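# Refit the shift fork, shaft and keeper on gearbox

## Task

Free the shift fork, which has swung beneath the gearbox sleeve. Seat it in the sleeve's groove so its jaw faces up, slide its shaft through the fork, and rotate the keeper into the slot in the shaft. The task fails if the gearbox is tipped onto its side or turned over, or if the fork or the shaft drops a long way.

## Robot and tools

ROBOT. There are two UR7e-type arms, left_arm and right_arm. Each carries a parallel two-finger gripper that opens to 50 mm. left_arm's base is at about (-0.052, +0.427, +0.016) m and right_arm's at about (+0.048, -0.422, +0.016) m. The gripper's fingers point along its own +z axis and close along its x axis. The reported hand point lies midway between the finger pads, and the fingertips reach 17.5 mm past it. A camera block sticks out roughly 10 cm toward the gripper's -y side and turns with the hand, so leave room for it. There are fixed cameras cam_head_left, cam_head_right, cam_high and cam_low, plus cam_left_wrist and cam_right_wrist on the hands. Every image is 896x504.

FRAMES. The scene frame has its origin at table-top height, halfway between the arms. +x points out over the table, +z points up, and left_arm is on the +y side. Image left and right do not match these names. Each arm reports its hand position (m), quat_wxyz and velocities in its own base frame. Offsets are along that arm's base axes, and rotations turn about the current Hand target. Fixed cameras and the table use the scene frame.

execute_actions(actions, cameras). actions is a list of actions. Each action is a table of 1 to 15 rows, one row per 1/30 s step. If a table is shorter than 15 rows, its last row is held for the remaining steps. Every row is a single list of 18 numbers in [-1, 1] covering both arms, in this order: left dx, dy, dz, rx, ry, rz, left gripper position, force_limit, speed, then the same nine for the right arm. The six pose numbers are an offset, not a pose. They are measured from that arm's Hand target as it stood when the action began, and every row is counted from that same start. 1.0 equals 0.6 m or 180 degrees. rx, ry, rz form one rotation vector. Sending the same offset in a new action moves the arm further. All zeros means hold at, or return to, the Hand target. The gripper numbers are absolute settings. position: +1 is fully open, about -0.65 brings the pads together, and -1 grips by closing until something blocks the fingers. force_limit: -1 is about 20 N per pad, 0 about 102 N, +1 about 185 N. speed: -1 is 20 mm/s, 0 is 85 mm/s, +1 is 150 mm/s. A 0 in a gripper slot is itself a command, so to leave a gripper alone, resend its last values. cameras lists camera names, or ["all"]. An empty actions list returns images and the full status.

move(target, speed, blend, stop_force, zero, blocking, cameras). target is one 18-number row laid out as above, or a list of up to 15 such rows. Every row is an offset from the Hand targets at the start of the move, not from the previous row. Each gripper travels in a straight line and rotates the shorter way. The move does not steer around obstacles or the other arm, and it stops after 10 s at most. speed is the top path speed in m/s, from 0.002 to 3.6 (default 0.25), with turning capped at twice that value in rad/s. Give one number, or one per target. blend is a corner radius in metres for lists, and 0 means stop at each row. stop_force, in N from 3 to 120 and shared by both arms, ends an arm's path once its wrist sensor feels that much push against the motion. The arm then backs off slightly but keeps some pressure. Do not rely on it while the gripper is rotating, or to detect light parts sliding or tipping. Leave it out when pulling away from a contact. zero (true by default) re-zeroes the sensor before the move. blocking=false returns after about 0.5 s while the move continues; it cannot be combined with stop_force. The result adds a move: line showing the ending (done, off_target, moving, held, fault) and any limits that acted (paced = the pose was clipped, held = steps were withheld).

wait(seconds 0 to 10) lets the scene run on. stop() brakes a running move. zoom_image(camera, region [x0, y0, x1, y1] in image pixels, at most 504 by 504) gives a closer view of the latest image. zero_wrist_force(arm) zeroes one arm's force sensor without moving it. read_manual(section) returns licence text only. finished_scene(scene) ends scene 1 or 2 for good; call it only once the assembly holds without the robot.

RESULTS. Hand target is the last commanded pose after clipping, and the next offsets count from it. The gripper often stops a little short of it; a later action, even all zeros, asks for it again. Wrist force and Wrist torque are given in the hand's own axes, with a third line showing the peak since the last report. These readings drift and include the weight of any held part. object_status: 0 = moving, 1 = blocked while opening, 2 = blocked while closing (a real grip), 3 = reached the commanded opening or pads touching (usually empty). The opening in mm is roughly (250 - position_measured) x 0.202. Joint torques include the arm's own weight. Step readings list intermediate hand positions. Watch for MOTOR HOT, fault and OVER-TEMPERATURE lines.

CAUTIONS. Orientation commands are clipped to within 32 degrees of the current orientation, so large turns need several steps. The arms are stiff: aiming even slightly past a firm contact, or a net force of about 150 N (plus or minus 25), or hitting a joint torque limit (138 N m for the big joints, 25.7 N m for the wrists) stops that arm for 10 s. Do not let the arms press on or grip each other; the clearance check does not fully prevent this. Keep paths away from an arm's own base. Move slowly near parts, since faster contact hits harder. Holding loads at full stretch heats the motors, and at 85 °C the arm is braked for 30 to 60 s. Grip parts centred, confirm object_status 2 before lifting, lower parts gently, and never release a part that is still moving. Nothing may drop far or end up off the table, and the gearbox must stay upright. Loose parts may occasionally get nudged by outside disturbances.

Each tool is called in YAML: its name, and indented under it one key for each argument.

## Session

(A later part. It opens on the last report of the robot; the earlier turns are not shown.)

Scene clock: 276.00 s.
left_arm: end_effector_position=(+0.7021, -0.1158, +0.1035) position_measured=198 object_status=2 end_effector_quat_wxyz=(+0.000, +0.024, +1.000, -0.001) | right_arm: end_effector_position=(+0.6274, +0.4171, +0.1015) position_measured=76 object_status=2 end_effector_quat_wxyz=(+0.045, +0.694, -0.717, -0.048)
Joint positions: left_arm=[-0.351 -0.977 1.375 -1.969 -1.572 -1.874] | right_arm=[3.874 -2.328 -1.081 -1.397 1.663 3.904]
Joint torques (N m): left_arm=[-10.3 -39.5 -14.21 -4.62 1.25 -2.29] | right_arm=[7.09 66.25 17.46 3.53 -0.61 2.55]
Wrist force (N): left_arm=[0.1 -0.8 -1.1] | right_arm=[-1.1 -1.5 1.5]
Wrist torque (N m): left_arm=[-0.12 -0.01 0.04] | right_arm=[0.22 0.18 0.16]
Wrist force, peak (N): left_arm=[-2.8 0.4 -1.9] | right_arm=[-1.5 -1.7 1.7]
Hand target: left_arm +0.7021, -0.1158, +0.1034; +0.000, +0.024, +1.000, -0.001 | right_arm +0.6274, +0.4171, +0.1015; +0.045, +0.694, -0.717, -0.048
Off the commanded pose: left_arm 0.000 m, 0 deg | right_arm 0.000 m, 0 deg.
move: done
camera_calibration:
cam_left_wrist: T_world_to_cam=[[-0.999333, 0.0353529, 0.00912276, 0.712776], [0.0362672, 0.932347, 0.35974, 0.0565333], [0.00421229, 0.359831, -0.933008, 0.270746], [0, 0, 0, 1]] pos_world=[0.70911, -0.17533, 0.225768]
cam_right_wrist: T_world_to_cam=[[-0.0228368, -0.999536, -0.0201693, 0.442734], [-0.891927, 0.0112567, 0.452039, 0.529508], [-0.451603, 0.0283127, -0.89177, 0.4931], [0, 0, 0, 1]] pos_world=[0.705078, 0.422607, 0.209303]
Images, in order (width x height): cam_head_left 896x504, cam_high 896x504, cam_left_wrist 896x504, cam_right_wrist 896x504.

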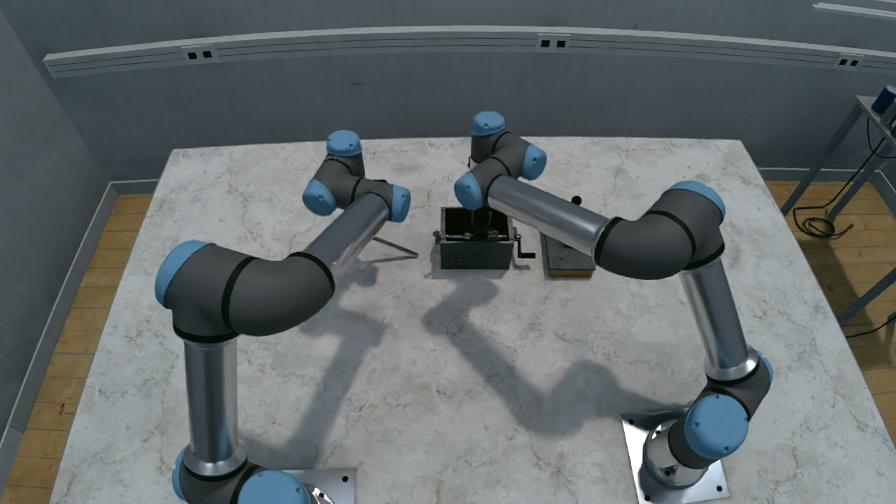

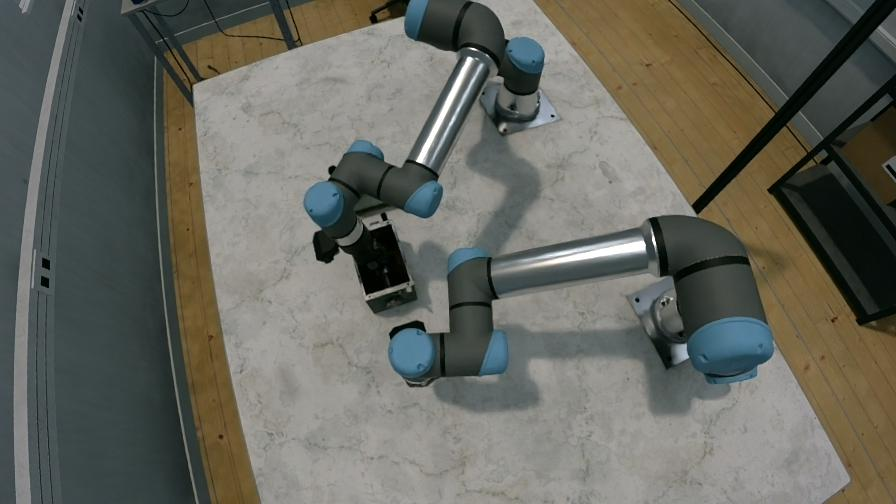

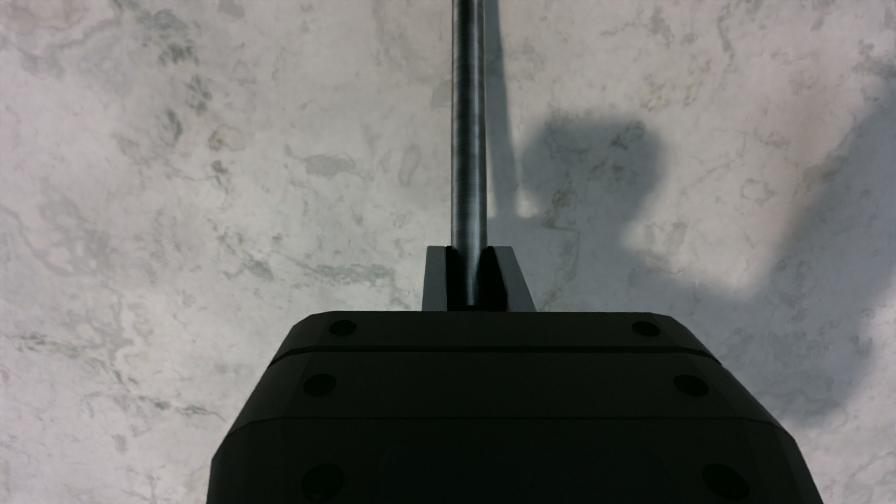

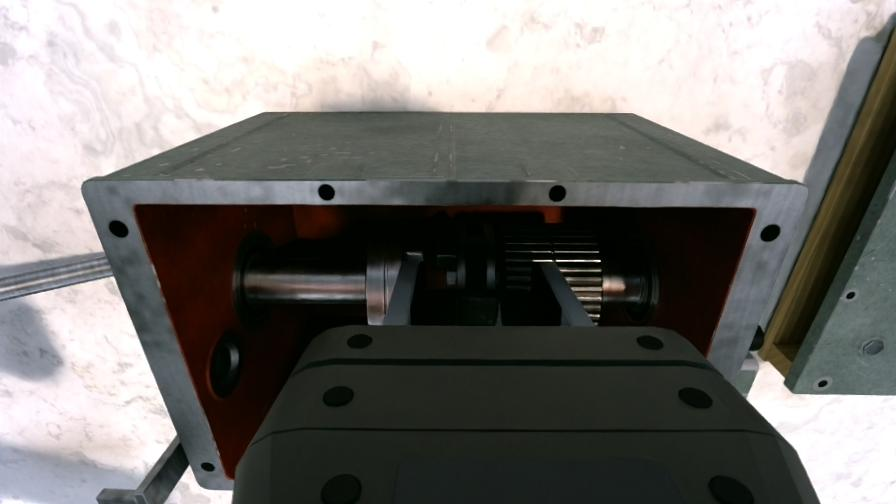

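move:
  target:
    - [0.001,0.022,-0.0258,0,0,0,-1,-0.3,-1, 0,0,0,0,0,0,-1,-0.5,-1]
    - [0.002,0.0427,-0.07,0,0,0,-1,-0.3,-1, 0,0,0,0,0,0,-1,-0.5,-1]
    - [0.0027,0.0553,-0.1175,0,0,0,-1,-0.3,-1, 0,0,0,0,0,0,-1,-0.5,-1]
    - [0.0028,0.0597,-0.1655,0,0,0,-1,-0.3,-1, 0,0,0,0,0,0,-1,-0.5,-1]
  speed: 0.06
  blend: [0.004,0.004,0.004,0]
  cameras: ["cam_left_wrist","cam_head_left"]

Scene clock: 278.93 s.
left_arm: end_effector_position=(+0.7038, -0.0800, +0.0043) position_measured=198 object_status=2 end_effector_quat_wxyz=(+0.000, +0.024, +1.000, -0.001) | right_arm: end_effector_position=(+0.6274, +0.4171, +0.1015) position_measured=76 object_status=2 end_effector_quat_wxyz=(+0.045, +0.694, -0.717, -0.048)
Joint positions: left_arm=[-0.302 -0.87 1.478 -2.179 -1.572 -1.825] | right_arm=[3.874 -2.328 -1.081 -1.397 1.663 3.904]
Joint torques (N m): left_arm=[9.09 -23.92 -0.96 -2.56 -0.86 1.88] | right_arm=[7.21 66.52 17.28 3.5 -0.82 2.2]
Wrist force (N): left_arm=[2.5 -1.4 -29.0] | right_arm=[-1.3 -1.6 1.6]
Wrist torque (N m): left_arm=[-0.12 0.09 0.05] | right_arm=[0.20 0.20 0.16]
Wrist force, peak (N): left_arm=[2.5 -1.4 -29.0] | right_arm=[-1.5 -1.7 1.6]
Hand target: left_arm +0.7037, -0.0800, +0.0041; +0.000, +0.024, +1.000, -0.001 | right_arm +0.6274, +0.4171, +0.1015; +0.045, +0.694, -0.717, -0.048
Off the commanded pose: left_arm 0.000 m, 0 deg | right_arm 0.000 m, 0 deg.
move: done
camera_calibration:
cam_left_wrist: T_world_to_cam=[[-0.999336, 0.0353665, 0.00880705, 0.714255], [0.0361662, 0.932347, 0.359751, 0.0588105], [0.00451189, 0.35983, -0.933007, 0.165182], [0, 0, 0, 1]] pos_world=[0.710909, -0.13953, 0.126669]
Images, in order (width x height): cam_head_left 896x504, cam_left_wrist 896x504.

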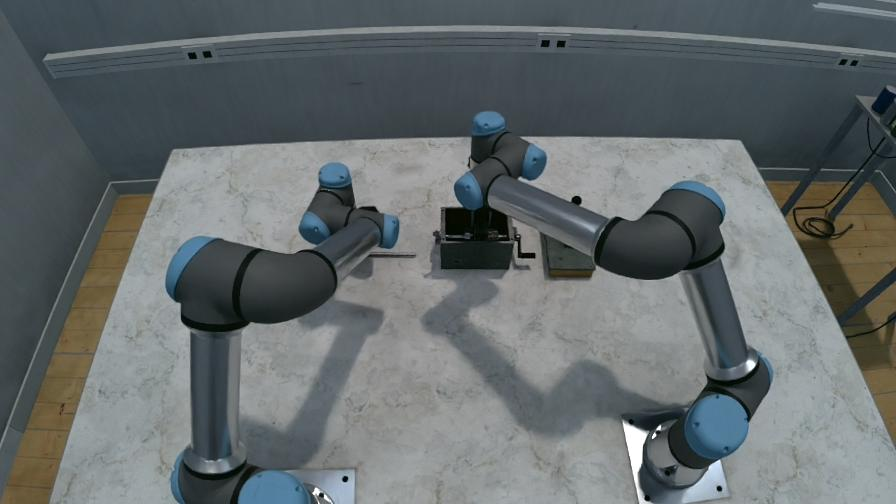

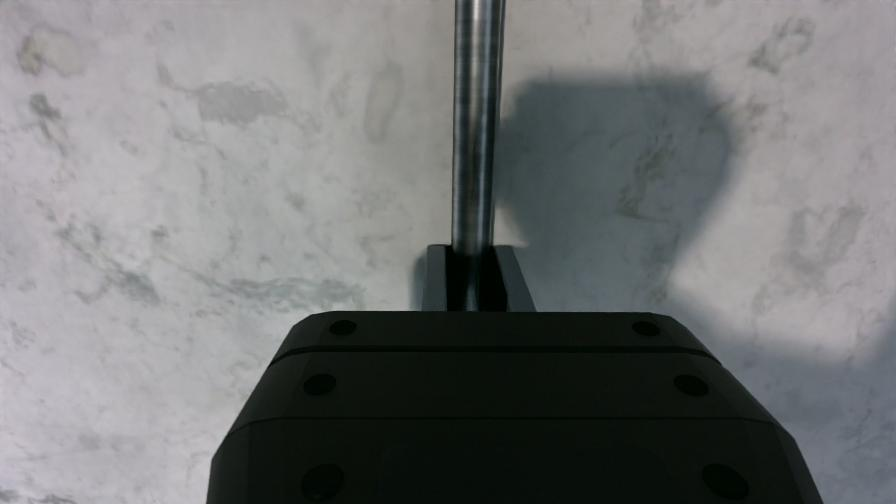

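move:
  target:
    - [0,0,0.0008,0,0,0,-0.2,-0.3,-1, 0,0,0,0,0,0,-1,-0.5,-1]
    - [0,0,0.16,0,0,0,1.0,1.0,0.5, 0,0,0,0,0,0,-1,-0.5,-1]
  speed: 0.15
  cameras: ["cam_left_wrist"]

Scene clock: 281.50 s.
left_arm: end_effector_position=(+0.7037, -0.0799, +0.1001) position_measured=3 object_status=3 end_effector_quat_wxyz=(+0.000, +0.024, +1.000, -0.001) | right_arm: end_effector_position=(+0.6274, +0.4171, +0.1015) position_measured=76 object_status=2 end_effector_quat_wxyz=(+0.045, +0.694, -0.717, -0.048)
Joint positions: left_arm=[-0.302 -0.981 1.392 -1.981 -1.572 -1.825] | right_arm=[3.874 -2.328 -1.081 -1.397 1.663 3.904]
Joint torques (N m): left_arm=[-8.86 -54.8 -31.89 -1.7 0.83 -1.61] | right_arm=[7.45 65.24 17.39 3.59 -0.46 2.49]
Wrist force (N): left_arm=[0.1 -0.6 -1.4] | right_arm=[-1.5 -1.6 1.6]
Wrist torque (N m): left_arm=[-0.13 -0.02 -0.04] | right_arm=[0.21 0.25 0.16]
Wrist force, peak (N): left_arm=[1.4 -1.7 -29.3] | right_arm=[-1.6 -1.8 1.5]
Hand target: left_arm +0.7037, -0.0800, +0.1001; +0.000, +0.024, +1.000, -0.001 | right_arm +0.6274, +0.4171, +0.1015; +0.045, +0.694, -0.717, -0.048
Off the commanded pose: left_arm 0.000 m, 0 deg | right_arm 0.000 m, 0 deg.
move: done
camera_calibration:
cam_left_wrist: T_world_to_cam=[[-0.999333, 0.0353515, 0.00912606, 0.713234], [0.0362667, 0.932314, 0.359827, 0.024164], [0.00421208, 0.359918, -0.932974, 0.254747], [0, 0, 0, 1]] pos_world=[0.71081, -0.13943, 0.222468]
Images, in order (width x height): cam_left_wrist 896x504.

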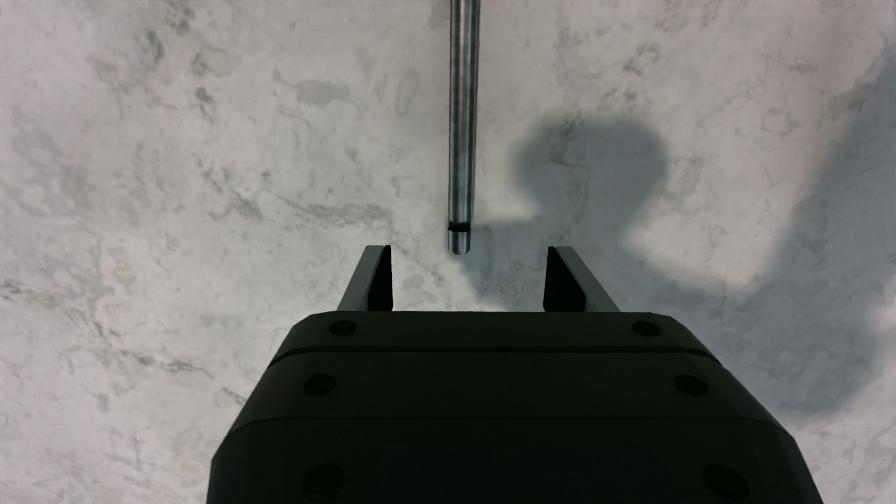

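zoom_image:
  camera: "cam_left_wrist"
  region: [430, 200, 490, 260]

Scaled by 8.400 from the camera's 896x504 image, which has a finer 1280x720 frame.

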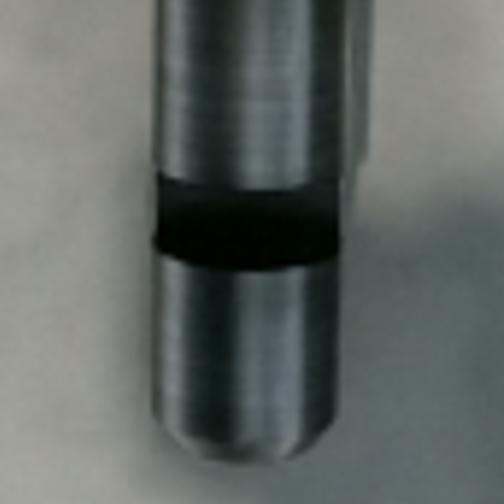

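move:
  target:
    - [-0.0022,-0.0452,-0.12,0,0,0,0.0,1.0,0.5, 0,0,0,0,0,0,-1,-0.5,-1]
    - [-0.0022,-0.0452,-0.1603,0,0,0,0.0,1.0,0.5, 0,0,0,0,0,0,-1,-0.5,-1]
  speed: [0.2,0.08]
  cameras: ["cam_left_wrist"]

Scene clock: 283.30 s.
left_arm: end_effector_position=(+0.7024, -0.1071, +0.0040) position_measured=152 object_status=3 end_effector_quat_wxyz=(+0.000, +0.024, +1.000, -0.001) | right_arm: end_effector_position=(+0.6274, +0.4171, +0.1015) position_measured=76 object_status=2 end_effector_quat_wxyz=(+0.045, +0.694, -0.717, -0.048)
Joint positions: left_arm=[-0.34 -0.865 1.47 -2.176 -1.572 -1.862] | right_arm=[3.874 -2.328 -1.081 -1.397 1.663 3.904]
Joint torques (N m): left_arm=[-8.9 -40.6 -12.05 -4.73 1.32 -1.89] | right_arm=[9.02 65.6 16.55 3.25 -0.53 2.41]
Wrist force (N): left_arm=[-0.2 -0.9 -1.8] | right_arm=[-1.3 -1.7 1.8]
Wrist torque (N m): left_arm=[-0.14 0.06 0.09] | right_arm=[0.19 0.21 0.16]
Wrist force, peak (N): left_arm=[-0.5 -0.2 -4.0] | right_arm=[-1.6 -1.7 1.6]
Hand target: left_arm +0.7024, -0.1071, +0.0040; +0.000, +0.024, +1.000, -0.001 | right_arm +0.6274, +0.4171, +0.1015; +0.045, +0.694, -0.717, -0.048
Off the commanded pose: left_arm 0.000 m, 0 deg | right_arm 0.000 m, 0 deg.
move: done
camera_calibration:
cam_left_wrist: T_world_to_cam=[[-0.999333, 0.0353515, 0.00912606, 0.713775], [0.0362667, 0.932314, 0.359827, 0.0841855], [0.00421208, 0.359918, -0.932974, 0.17479], [0, 0, 0, 1]] pos_world=[0.70951, -0.16663, 0.126268]
Images, in order (width x height): cam_left_wrist 896x504.

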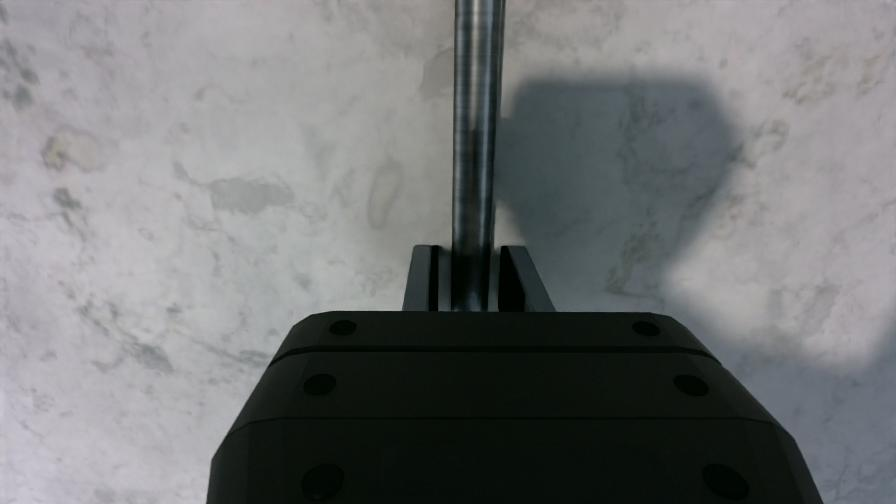

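move:
  target:
    - [-0.0013,0,-0.0027,0,0,0,0.0,1.0,0.5, 0,0,0,0,0,0,-1,-0.5,-1]
  speed: 0.02
  stop_force: 6
  cameras: []

move:
  target:
    - [0,0,0,0,0,0,-1,0.3,-1, 0,0,0,0,0,0,-1,-0.5,-1]
  cameras: []

wait:
  seconds: 0.5
  cameras: ["cam_left_wrist"]

Scene clock: 284.57 s.
left_arm: end_effector_position=(+0.7017, -0.1071, +0.0024) position_measured=152 object_status=3 end_effector_quat_wxyz=(+0.000, +0.024, +1.000, -0.001) | right_arm: end_effector_position=(+0.6274, +0.4171, +0.1015) position_measured=76 object_status=2 end_effector_quat_wxyz=(+0.045, +0.694, -0.717, -0.048)
Joint positions: left_arm=[-0.34 -0.865 1.474 -2.18 -1.572 -1.862] | right_arm=[3.874 -2.328 -1.081 -1.397 1.663 3.904]
Joint torques (N m): left_arm=[-9.48 -39.1 -19.64 -1.56 1.15 -1.78] | right_arm=[7.93 65.63 17.45 3.79 -0.47 2.58]
Wrist force (N): left_arm=[2.1 -0.6 -9.8] | right_arm=[-1.2 -1.7 1.3]
Wrist torque (N m): left_arm=[-0.24 -0.12 0.07] | right_arm=[0.20 0.20 0.16]
Wrist force, peak (N): left_arm=[2.3 -0.4 -10.1] | right_arm=[-1.4 -1.6 1.6]
Hand target: left_arm +0.7017, -0.1071, +0.0025; +0.000, +0.024, +1.000, -0.001 | right_arm +0.6274, +0.4171, +0.1015; +0.045, +0.694, -0.717, -0.048
Off the commanded pose: left_arm 0.000 m, 0 deg | right_arm 0.000 m, 0 deg.
move: contact (left_arm)
No camera images: "cameras" was empty.

Scene clock: 285.30 s.
left_arm: end_effector_position=(+0.7017, -0.1071, +0.0025) position_measured=201 object_status=2 end_effector_quat_wxyz=(+0.000, +0.024, +1.000, -0.001) | right_arm: end_effector_position=(+0.6274, +0.4171, +0.1015) position_measured=76 object_status=2 end_effector_quat_wxyz=(+0.045, +0.694, -0.717, -0.048)
Joint positions: left_arm=[-0.34 -0.865 1.474 -2.18 -1.572 -1.862] | right_arm=[3.874 -2.328 -1.081 -1.397 1.663 3.904]
Joint torques (N m): left_arm=[-8.46 -39.75 -26.87 -1.08 0.87 -1.48] | right_arm=[7.11 65.77 17.66 3.3 -0.51 2.31]
Wrist force (N): left_arm=[-1.3 -0.4 -5.7] | right_arm=[-1.4 -1.7 1.5]
Wrist torque (N m): left_arm=[-0.09 0.04 0.09] | right_arm=[0.19 0.23 0.17]
Wrist force, peak (N): left_arm=[0.6 -0.5 -8.3] | right_arm=[-1.4 -1.7 1.6]
Hand target: left_arm +0.7017, -0.1071, +0.0025; +0.000, +0.024, +1.000, -0.001 | right_arm +0.6274, +0.4171, +0.1015; +0.045, +0.694, -0.717, -0.048
Off the commanded pose: left_arm 0.000 m, 0 deg | right_arm 0.000 m, 0 deg.
move: done
No camera images: "cameras" was empty.

Scene clock: 285.80 s.
left_arm: end_effector_position=(+0.7017, -0.1071, +0.0025) position_measured=201 object_status=2 end_effector_quat_wxyz=(+0.000, +0.024, +1.000, -0.001) | right_arm: end_effector_position=(+0.6274, +0.4171, +0.1015) position_measured=76 object_status=2 end_effector_quat_wxyz=(+0.045, +0.694, -0.717, -0.048)
Joint positions: left_arm=[-0.34 -0.865 1.474 -2.18 -1.572 -1.862] | right_arm=[3.874 -2.328 -1.081 -1.397 1.663 3.904]
Joint torques (N m): left_arm=[-7.1 -40.64 -26.95 -1.2 0.69 -1.06] | right_arm=[7.17 65.29 17.06 3.6 -0.56 2.42]
Wrist force (N): left_arm=[-1.0 -0.5 -6.1] | right_arm=[-1.2 -1.6 1.3]
Wrist torque (N m): left_arm=[-0.10 -0.01 0.08] | right_arm=[0.20 0.20 0.16]
Wrist force, peak (N): left_arm=[-1.0 -0.5 -6.1] | right_arm=[-1.6 -1.5 1.6]
Hand target: left_arm +0.7017, -0.1071, +0.0025; +0.000, +0.024, +1.000, -0.001 | right_arm +0.6274, +0.4171, +0.1015; +0.045, +0.694, -0.717, -0.048
Tool commands: left_gripper/position=-1.0 left_gripper/force_limit=+0.3 left_gripper/speed=-1.0 right_gripper/position=-1.0 right_gripper/force_limit=-0.5 right_gripper/speed=-1.0
Off the commanded pose: left_arm 0.000 m, 0 deg | right_arm 0.000 m, 0 deg.
wait: 0.50 s; at rest by 0.17 s
camera_calibration:
cam_left_wrist: T_world_to_cam=[[-0.999333, 0.0353871, 0.00903269, 0.713106], [0.0362663, 0.932313, 0.359831, 0.0847503], [0.00431207, 0.359918, -0.932974, 0.173322], [0, 0, 0, 1]] pos_world=[0.708809, -0.16663, 0.124768]
Images, in order (width x height): cam_left_wrist 896x504.

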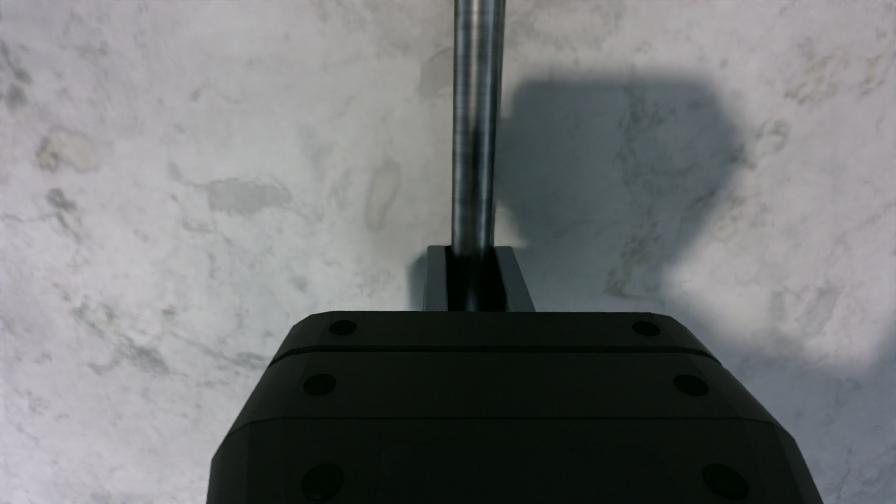

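move:
  target:
    - [0,0,0.08,0,0,0,-1,0.3,-1,0,0,0,0,0,0,-1,-0.5,-1]
  speed: 0.06
  cameras: ["cam_left_wrist"]

Scene clock: 287.53 s.
left_arm: end_effector_position=(+0.7017, -0.1071, +0.0504) position_measured=201 object_status=2 end_effector_quat_wxyz=(+0.000, +0.024, +1.000, -0.001) | right_arm: end_effector_position=(+0.6274, +0.4171, +0.1015) position_measured=76 object_status=2 end_effector_quat_wxyz=(+0.045, +0.694, -0.717, -0.048)
Joint positions: left_arm=[-0.34 -0.925 1.438 -2.084 -1.572 -1.862] | right_arm=[3.874 -2.328 -1.081 -1.397 1.663 3.904]
Joint torques (N m): left_arm=[-1.64 -56.82 -31.46 -1.96 0.41 0.58] | right_arm=[7.14 66.43 16.86 3.42 -0.43 2.02]
Wrist force (N): left_arm=[-0.1 -0.6 -0.1] | right_arm=[-1.2 -1.6 1.7]
Wrist torque (N m): left_arm=[-0.18 0.05 0.07] | right_arm=[0.20 0.20 0.16]
Wrist force, peak (N): left_arm=[-1.0 -0.9 -6.3] | right_arm=[-1.5 -1.7 1.6]
Hand target: left_arm +0.7017, -0.1071, +0.0505; +0.000, +0.024, +1.000, -0.001 | right_arm +0.6274, +0.4171, +0.1015; +0.045, +0.694, -0.717, -0.048
Off the commanded pose: left_arm 0.000 m, 0 deg | right_arm 0.000 m, 0 deg.
move: done
camera_calibration:
cam_left_wrist: T_world_to_cam=[[-0.999333, 0.0353871, 0.00903269, 0.712673], [0.0362663, 0.932313, 0.359831, 0.0675144], [0.00431207, 0.359918, -0.932974, 0.218012], [0, 0, 0, 1]] pos_world=[0.708809, -0.16663, 0.172668]
Images, in order (width x height): cam_left_wrist 896x504.

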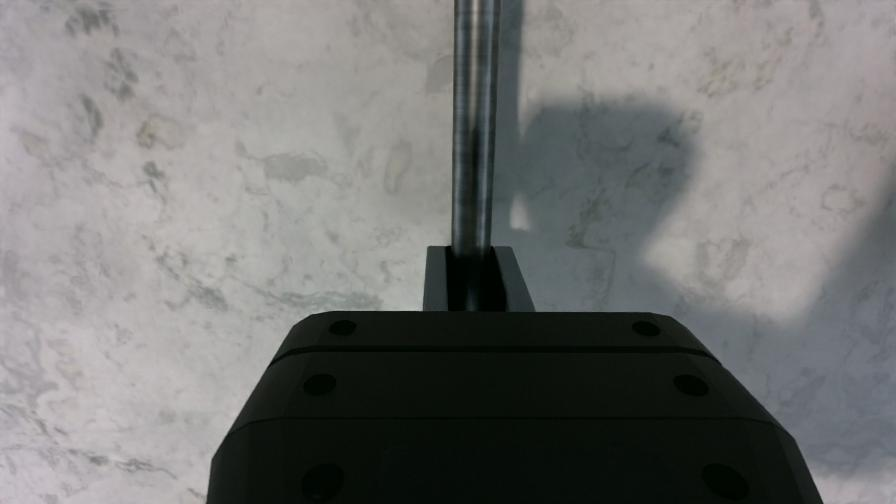

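move:
  target:
    - [-0.0035,-0.0732,0.1333,0,0,0,-1,0.3,-1,0,0,0,0,0,0,-1,-0.5,-1]
  speed: 0.1
  cameras: ["all"]

Scene clock: 289.20 s.
left_arm: end_effector_position=(+0.6996, -0.1510, +0.1304) position_measured=201 object_status=2 end_effector_quat_wxyz=(+0.000, +0.024, +1.000, -0.001) | right_arm: end_effector_position=(+0.6274, +0.4171, +0.1015) position_measured=76 object_status=2 end_effector_quat_wxyz=(+0.045, +0.694, -0.717, -0.048)
Joint positions: left_arm=[-0.399 -0.991 1.325 -1.905 -1.572 -1.922] | right_arm=[3.874 -2.328 -1.081 -1.397 1.663 3.904]
Joint torques (N m): left_arm=[-9.48 -56.73 -32.43 -1.84 -0.47 -2.14] | right_arm=[7.02 65.66 16.47 3.71 -0.47 2.25]
Wrist force (N): left_arm=[-0.1 -1.0 -0.1] | right_arm=[-1.3 -1.6 1.7]
Wrist torque (N m): left_arm=[-0.28 0.04 0.02] | right_arm=[0.21 0.21 0.16]
Wrist force, peak (N): left_arm=[-0.2 -1.9 -1.4] | right_arm=[-1.4 -1.7 1.6]
Hand target: left_arm +0.6996, -0.1510, +0.1304; +0.000, +0.024, +1.000, -0.001 | right_arm +0.6274, +0.4171, +0.1015; +0.045, +0.694, -0.717, -0.048
Off the commanded pose: left_arm 0.000 m, 0 deg | right_arm 0.000 m, 0 deg.
move: done
camera_calibration:
cam_left_wrist: T_world_to_cam=[[-0.999333, 0.0353871, 0.00903269, 0.711406], [0.0362663, 0.932313, 0.359831, 0.0797326], [0.00431207, 0.359918, -0.932974, 0.308459], [0, 0, 0, 1]] pos_world=[0.706709, -0.21053, 0.252668]
cam_right_wrist: T_world_to_cam=[[-0.0228368, -0.999536, -0.0201693, 0.442734], [-0.891927, 0.0112567, 0.452039, 0.529508], [-0.451603, 0.0283127, -0.89177, 0.4931], [0, 0, 0, 1]] pos_world=[0.705078, 0.422607, 0.209303]

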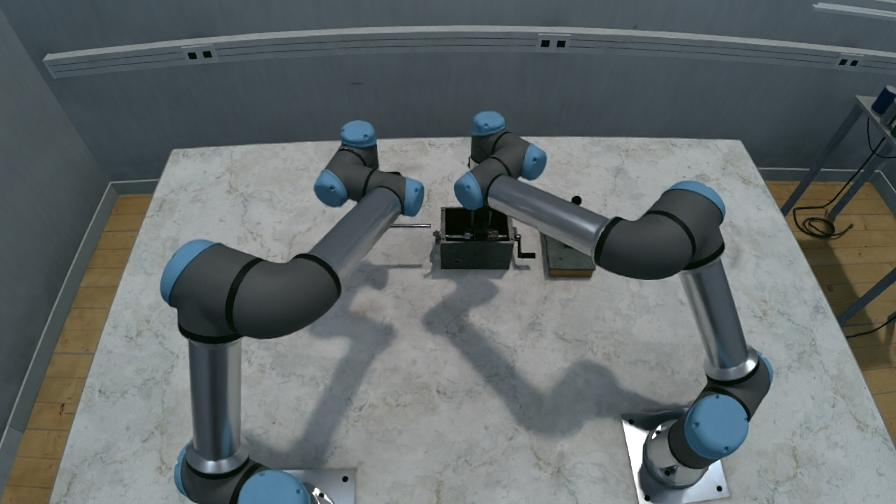

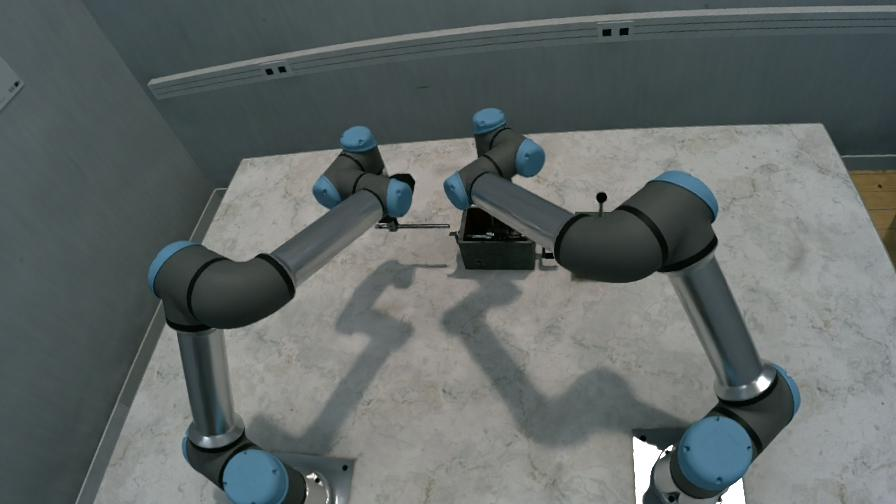

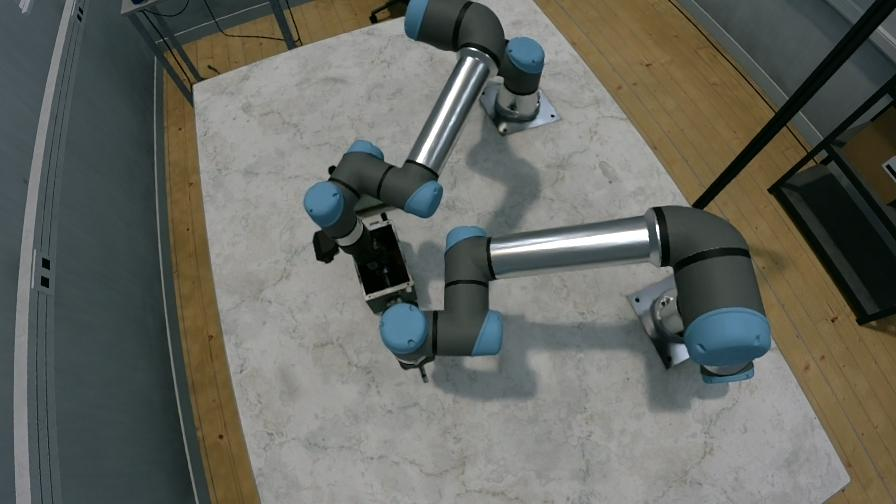

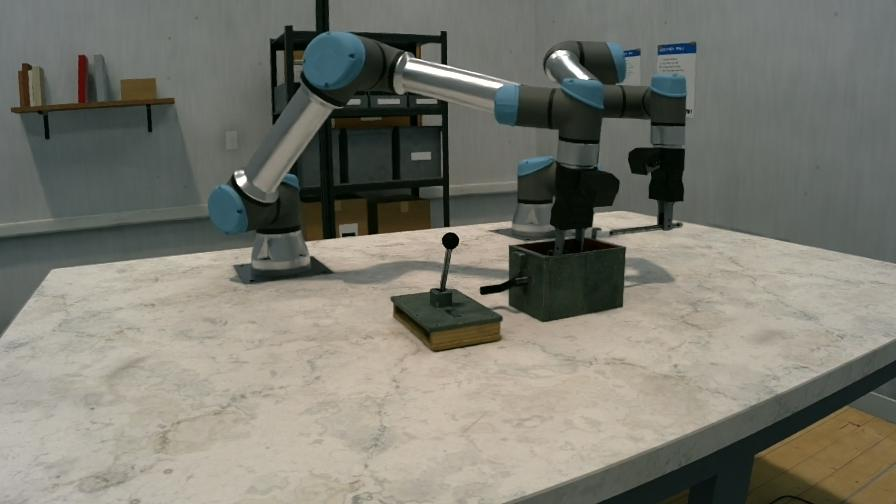

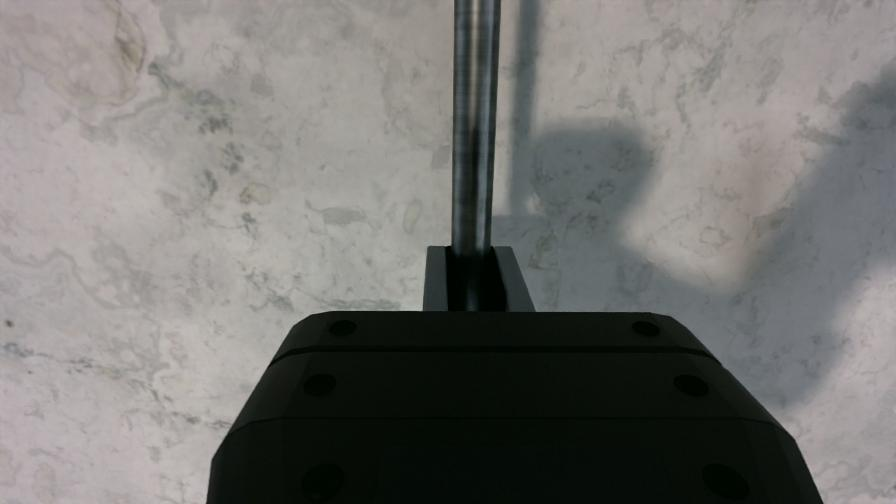

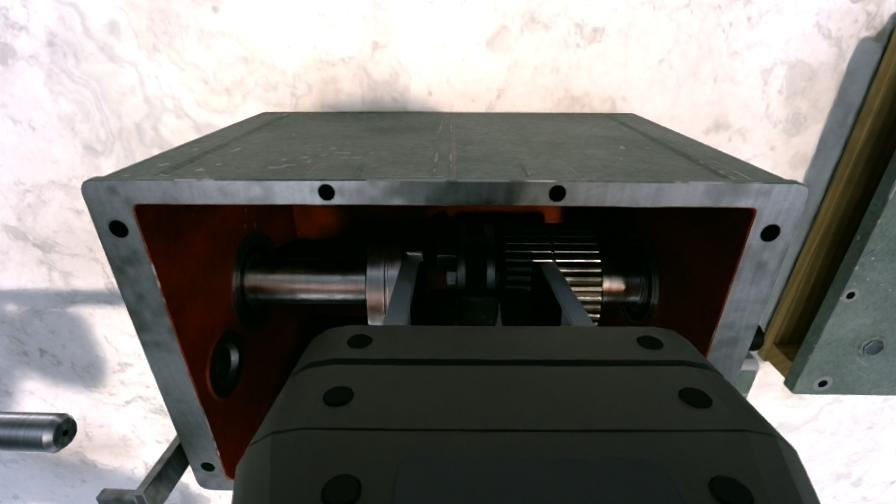

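zoom_image:
  camera: "cam_head_right"
  region: [340, 170, 560, 290]

zoom_image:
  camera: "cam_right_wrist"
  region: [0, 180, 300, 504]

zoom_image:
  camera: "cam_low"
  region: [560, 180, 720, 270]

Scaled by 2.291 from the camera's 896x504 image, which has a finer 1280x720 frame.

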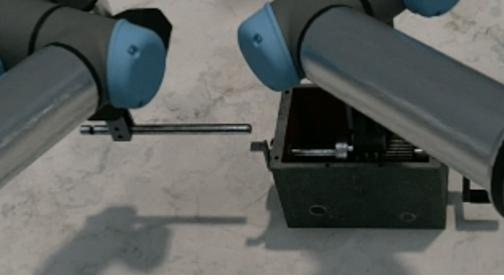

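Scaled by 1.556 from the camera's 896x504 image, which has a finer 1280x720 frame.

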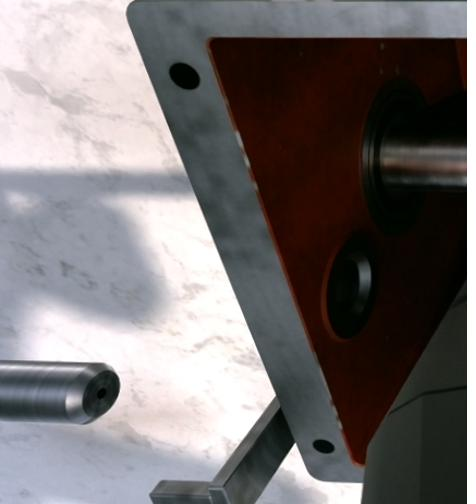

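Scaled by 3.150 from the camera's 896x504 image, which has a finer 1280x720 frame.

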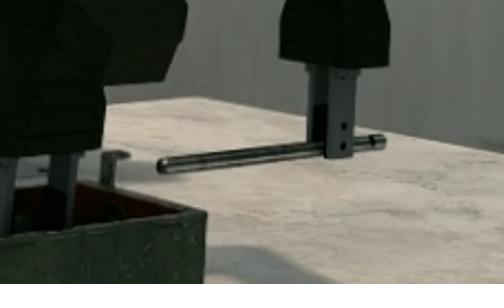

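move:
  target:
    - [0.0008,-0.0125,-0.0468,0,0,0,-1,0.3,-1,0,0,0,0,0,0,-1,-0.5,-1]
  speed: 0.08
  cameras: ["cam_right_wrist"]

zoom_image:
  camera: "cam_right_wrist"
  region: [0, 180, 300, 504]

Scene clock: 299.27 s.
left_arm: end_effector_position=(+0.7001, -0.1585, +0.1024) position_measured=201 object_status=2 end_effector_quat_wxyz=(+0.000, +0.024, +1.000, -0.001) | right_arm: end_effector_position=(+0.6274, +0.4171, +0.1015) position_measured=76 object_status=2 end_effector_quat_wxyz=(+0.045, +0.694, -0.717, -0.048)
Joint positions: left_arm=[-0.409 -0.962 1.353 -1.963 -1.572 -1.932] | right_arm=[3.874 -2.328 -1.081 -1.397 1.663 3.904]
Joint torques (N m): left_arm=[-10.7 -40.65 -15.09 -5.04 0.43 -2.17] | right_arm=[6.73 65.79 16.63 3.57 -0.29 2.15]
Wrist force (N): left_arm=[0.2 -1.1 0.0] | right_arm=[-1.4 -1.6 1.3]
Wrist torque (N m): left_arm=[-0.29 -0.03 0.03] | right_arm=[0.20 0.23 0.17]
Wrist force, peak (N): left_arm=[-0.1 -0.9 -1.9] | right_arm=[-1.5 -1.7 1.7]
Hand target: left_arm +0.7001, -0.1585, +0.1024; +0.000, +0.024, +1.000, -0.001 | right_arm +0.6274, +0.4171, +0.1015; +0.045, +0.694, -0.717, -0.048
Off the commanded pose: left_arm 0.000 m, 0 deg | right_arm 0.000 m, 0 deg.
move: done
camera_calibration:
cam_right_wrist: T_world_to_cam=[[-0.0228368, -0.999536, -0.0201693, 0.442734], [-0.891927, 0.0112567, 0.452039, 0.529508], [-0.451603, 0.0283127, -0.89177, 0.4931], [0, 0, 0, 1]] pos_world=[0.705078, 0.422607, 0.209303]
Images, in order (width x height): cam_right_wrist 896x504.

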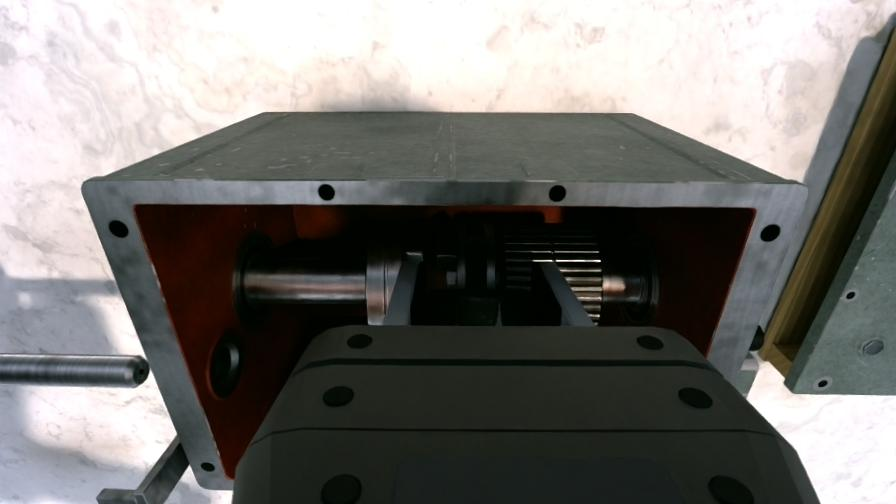

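Scaled by 1.556 from the camera's 896x504 image, which has a finer 1280x720 frame.

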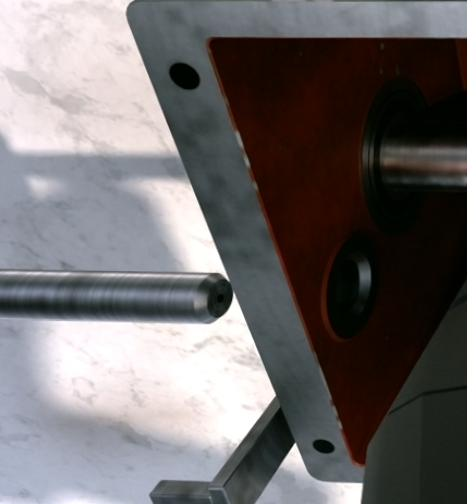

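move:
  target:
    - [0.0026,0,-0.006,0,0,0,-1,0.3,-1,0,0,0,0,0,0,-1,-0.5,-1]
  speed: 0.05

move:
  target:
    - [-0.00196,-0.0416,0,0,0,0,-1,0.3,-1,0,0,0,0,0,0,-1,-0.5,-1]
  speed: 0.015
  stop_force: 6
  cameras: ["cam_right_wrist"]

zoom_image:
  camera: "cam_right_wrist"
  region: [0, 180, 300, 504]

Scene clock: 300.60 s.
left_arm: end_effector_position=(+0.7016, -0.1585, +0.0988) position_measured=201 object_status=2 end_effector_quat_wxyz=(+0.000, +0.024, +1.000, -0.001) | right_arm: end_effector_position=(+0.6274, +0.4171, +0.1015) position_measured=76 object_status=2 end_effector_quat_wxyz=(+0.045, +0.694, -0.717, -0.048)
Joint positions: left_arm=[-0.408 -0.955 1.352 -1.968 -1.572 -1.931] | right_arm=[3.874 -2.328 -1.081 -1.397 1.663 3.904]
Joint torques (N m): left_arm=[9.22 -40.85 -32.57 -5.01 0.76 1.94] | right_arm=[8.77 67.2 17.41 3.5 -0.49 2.41]
Wrist force (N): left_arm=[-0.2 -1.2 -0.3] | right_arm=[-1.2 -1.6 1.5]
Wrist torque (N m): left_arm=[-0.31 0.03 -0.03] | right_arm=[0.22 0.21 0.16]
Wrist force, peak (N): left_arm=[0.1 -1.4 0.1] | right_arm=[-1.4 -1.8 1.5]
Hand target: left_arm +0.7016, -0.1585, +0.0988; +0.000, +0.024, +1.000, -0.001 | right_arm +0.6274, +0.4171, +0.1015; +0.045, +0.694, -0.717, -0.048
Off the commanded pose: left_arm 0.000 m, 0 deg | right_arm 0.000 m, 0 deg.
move: done

Scene clock: 303.17 s.
left_arm: end_effector_position=(+0.7006, -0.1804, +0.0987) position_measured=201 object_status=2 end_effector_quat_wxyz=(+0.000, +0.024, +1.000, -0.001) | right_arm: end_effector_position=(+0.6274, +0.4171, +0.1015) position_measured=76 object_status=2 end_effector_quat_wxyz=(+0.045, +0.694, -0.717, -0.048)
Joint positions: left_arm=[-0.437 -0.946 1.336 -1.962 -1.572 -1.959] | right_arm=[3.874 -2.328 -1.081 -1.397 1.663 3.904]
Joint torques (N m): left_arm=[9.33 -57.69 -14.49 -5 -1.69 1.93] | right_arm=[8.1 66.58 16.6 3.44 -0.55 2.25]
Wrist force (N): left_arm=[0.1 -1.1 -0.1] | right_arm=[-1.1 -1.6 1.3]
Wrist torque (N m): left_arm=[-0.32 0.03 0.01] | right_arm=[0.20 0.19 0.16]
Wrist force, peak (N): left_arm=[1.6 8.1 -0.1] | right_arm=[-1.3 -1.8 1.8]
Hand target: left_arm +0.7006, -0.1804, +0.0987; +0.000, +0.024, +1.000, -0.001 (not the last commanded pose) | right_arm +0.6274, +0.4171, +0.1015; +0.045, +0.694, -0.717, -0.048
Off the commanded pose: left_arm 0.003 m, 0 deg | right_arm 0.000 m, 0 deg.
move: contact (left_arm)
camera_calibration:
cam_right_wrist: T_world_to_cam=[[-0.0228368, -0.999536, -0.0201693, 0.442734], [-0.891927, 0.0112567, 0.452039, 0.529508], [-0.451603, 0.0283127, -0.89177, 0.4931], [0, 0, 0, 1]] pos_world=[0.705078, 0.422607, 0.209303]
Images, in order (width x height): cam_right_wrist 896x504.

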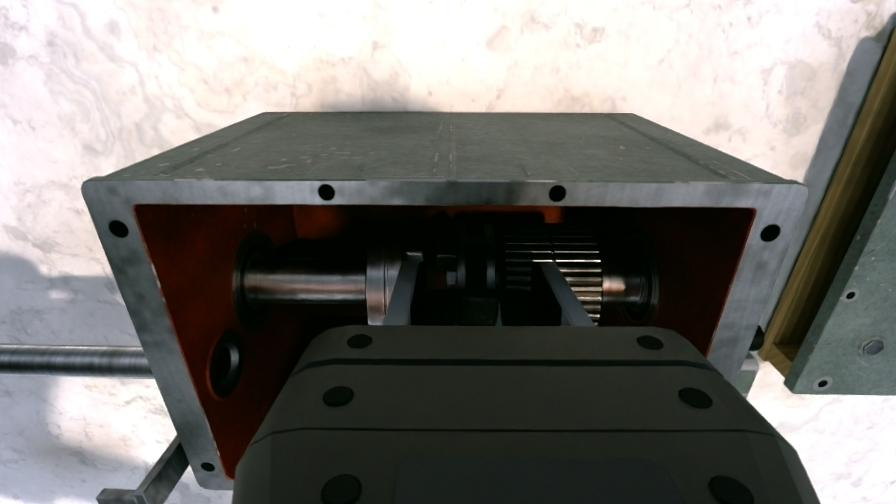

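Scaled by 1.556 from the camera's 896x504 image, which has a finer 1280x720 frame.

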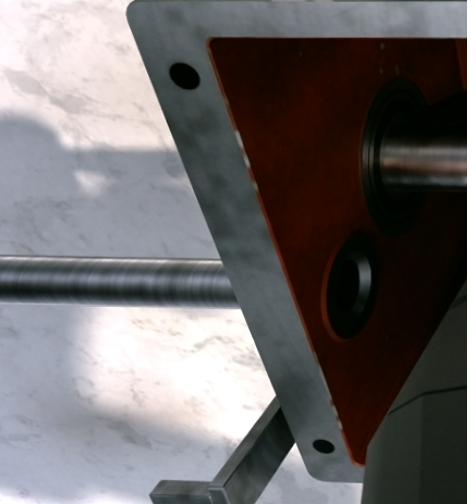

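move:
  target:
    - [0.0002,0.005,0,0,0,0,-1,0.3,-1,0,0,0,0,0,0,-1,-0.5,-1]
    - [-0.0012,0.005,0,0,0,0,-1,0.3,-1,0,0,0,0,0,0,-1,-0.5,-1]
  speed: 0.05

move:
  target:
    - [-0.00118,-0.025,0,0,0,0,-1,0.3,-1,0,0,0,0,0,0,-1,-0.5,-1]
  speed: 0.015
  stop_force: 8

Scene clock: 304.40 s.
left_arm: end_effector_position=(+0.6999, -0.1773, +0.0987) position_measured=201 object_status=2 end_effector_quat_wxyz=(+0.000, +0.024, +1.000, -0.001) | right_arm: end_effector_position=(+0.6274, +0.4171, +0.1015) position_measured=76 object_status=2 end_effector_quat_wxyz=(+0.045, +0.694, -0.717, -0.048)
Joint positions: left_arm=[-0.433 -0.949 1.342 -1.964 -1.572 -1.956] | right_arm=[3.874 -2.328 -1.081 -1.397 1.663 3.904]
Joint torques (N m): left_arm=[-9.51 -58.05 -14.54 -4.83 -1.65 -1.93] | right_arm=[7.49 65.56 17.5 3.5 -0.33 1.97]
Wrist force (N): left_arm=[0.0 -1.2 -0.3] | right_arm=[-1.2 -1.5 1.5]
Wrist torque (N m): left_arm=[-0.30 0.01 -0.05] | right_arm=[0.22 0.21 0.16]
Wrist force, peak (N): left_arm=[-0.3 -1.7 -0.3] | right_arm=[-1.3 -1.6 1.8]
Hand target: left_arm +0.6999, -0.1774, +0.0987; +0.000, +0.024, +1.000, -0.001 | right_arm +0.6274, +0.4171, +0.1015; +0.045, +0.694, -0.717, -0.048
Off the commanded pose: left_arm 0.000 m, 0 deg | right_arm 0.000 m, 0 deg.
move: done

Scene clock: 306.20 s.
left_arm: end_effector_position=(+0.6992, -0.1924, +0.0987) position_measured=201 object_status=2 end_effector_quat_wxyz=(+0.000, +0.024, +1.000, -0.001) | right_arm: end_effector_position=(+0.6274, +0.4171, +0.1015) position_measured=76 object_status=2 end_effector_quat_wxyz=(+0.045, +0.694, -0.717, -0.048)
Joint positions: left_arm=[-0.453 -0.942 1.33 -1.959 -1.572 -1.976] | right_arm=[3.874 -2.328 -1.081 -1.397 1.663 3.904]
Joint torques (N m): left_arm=[-10.88 -41.32 -32.34 -1.77 -1.08 -1.95] | right_arm=[7.23 66.35 16.85 3.3 -0.06 2]
Wrist force (N): left_arm=[-1.2 -0.9 0.4] | right_arm=[-1.3 -1.5 1.6]
Wrist torque (N m): left_arm=[-0.33 0.04 -0.12] | right_arm=[0.22 0.20 0.16]
Wrist force, peak (N): left_arm=[-1.2 -1.5 0.2] | right_arm=[-1.6 -1.7 1.5]
Hand target: left_arm +0.6992, -0.1924, +0.0987; +0.000, +0.024, +1.000, -0.001 | right_arm +0.6274, +0.4171, +0.1015; +0.045, +0.694, -0.717, -0.048
Off the commanded pose: left_arm 0.000 m, 0 deg | right_arm 0.000 m, 0 deg.
move: done

move:
  target:
    - [-0.00118,-0.025,0,0,0,0,-1,0.3,-1,0,0,0,0,0,0,-1,-0.5,-1]
  speed: 0.02
  stop_force: 8
  cameras: ["cam_right_wrist"]

zoom_image:
  camera: "cam_right_wrist"
  region: [0, 180, 300, 504]

Scene clock: 307.90 s.
left_arm: end_effector_position=(+0.6985, -0.2074, +0.0987) position_measured=201 object_status=2 end_effector_quat_wxyz=(+0.000, +0.024, +1.000, -0.001) | right_arm: end_effector_position=(+0.6274, +0.4171, +0.1015) position_measured=76 object_status=2 end_effector_quat_wxyz=(+0.045, +0.694, -0.717, -0.048)
Joint positions: left_arm=[-0.472 -0.934 1.316 -1.954 -1.572 -1.995] | right_arm=[3.874 -2.328 -1.081 -1.397 1.663 3.904]
Joint torques (N m): left_arm=[-11.15 -42.16 -32.46 -1.82 0.14 -2.12] | right_arm=[7.22 66.38 17.33 3.44 -0.34 2.13]
Wrist force (N): left_arm=[-0.7 -1.2 0.3] | right_arm=[-1.4 -1.5 1.5]
Wrist torque (N m): left_arm=[-0.38 -0.01 -0.08] | right_arm=[0.22 0.21 0.16]
Wrist force, peak (N): left_arm=[-1.2 -1.4 0.5] | right_arm=[-1.4 -1.8 1.7]
Hand target: left_arm +0.6985, -0.2074, +0.0987; +0.000, +0.024, +1.000, -0.001 | right_arm +0.6274, +0.4171, +0.1015; +0.045, +0.694, -0.717, -0.048
Off the commanded pose: left_arm 0.000 m, 0 deg | right_arm 0.000 m, 0 deg.
move: done
camera_calibration:
cam_right_wrist: T_world_to_cam=[[-0.0228368, -0.999536, -0.0201693, 0.442734], [-0.891927, 0.0112567, 0.452039, 0.529508], [-0.451603, 0.0283127, -0.89177, 0.4931], [0, 0, 0, 1]] pos_world=[0.705078, 0.422607, 0.209303]
Images, in order (width x height): cam_right_wrist 896x504.

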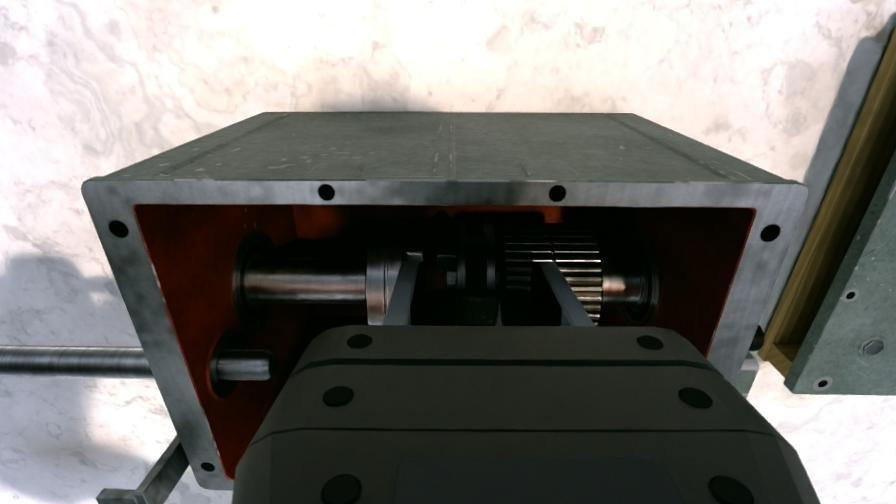

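Scaled by 1.556 from the camera's 896x504 image, which has a finer 1280x720 frame.

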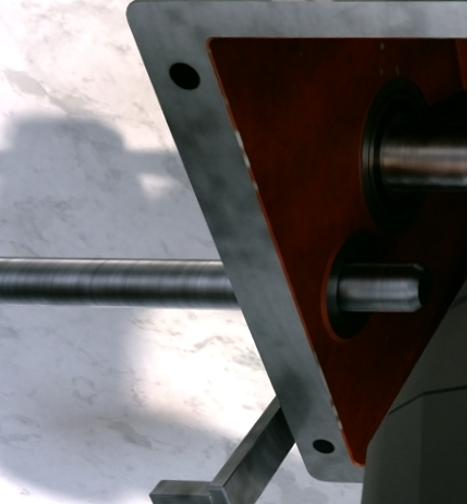

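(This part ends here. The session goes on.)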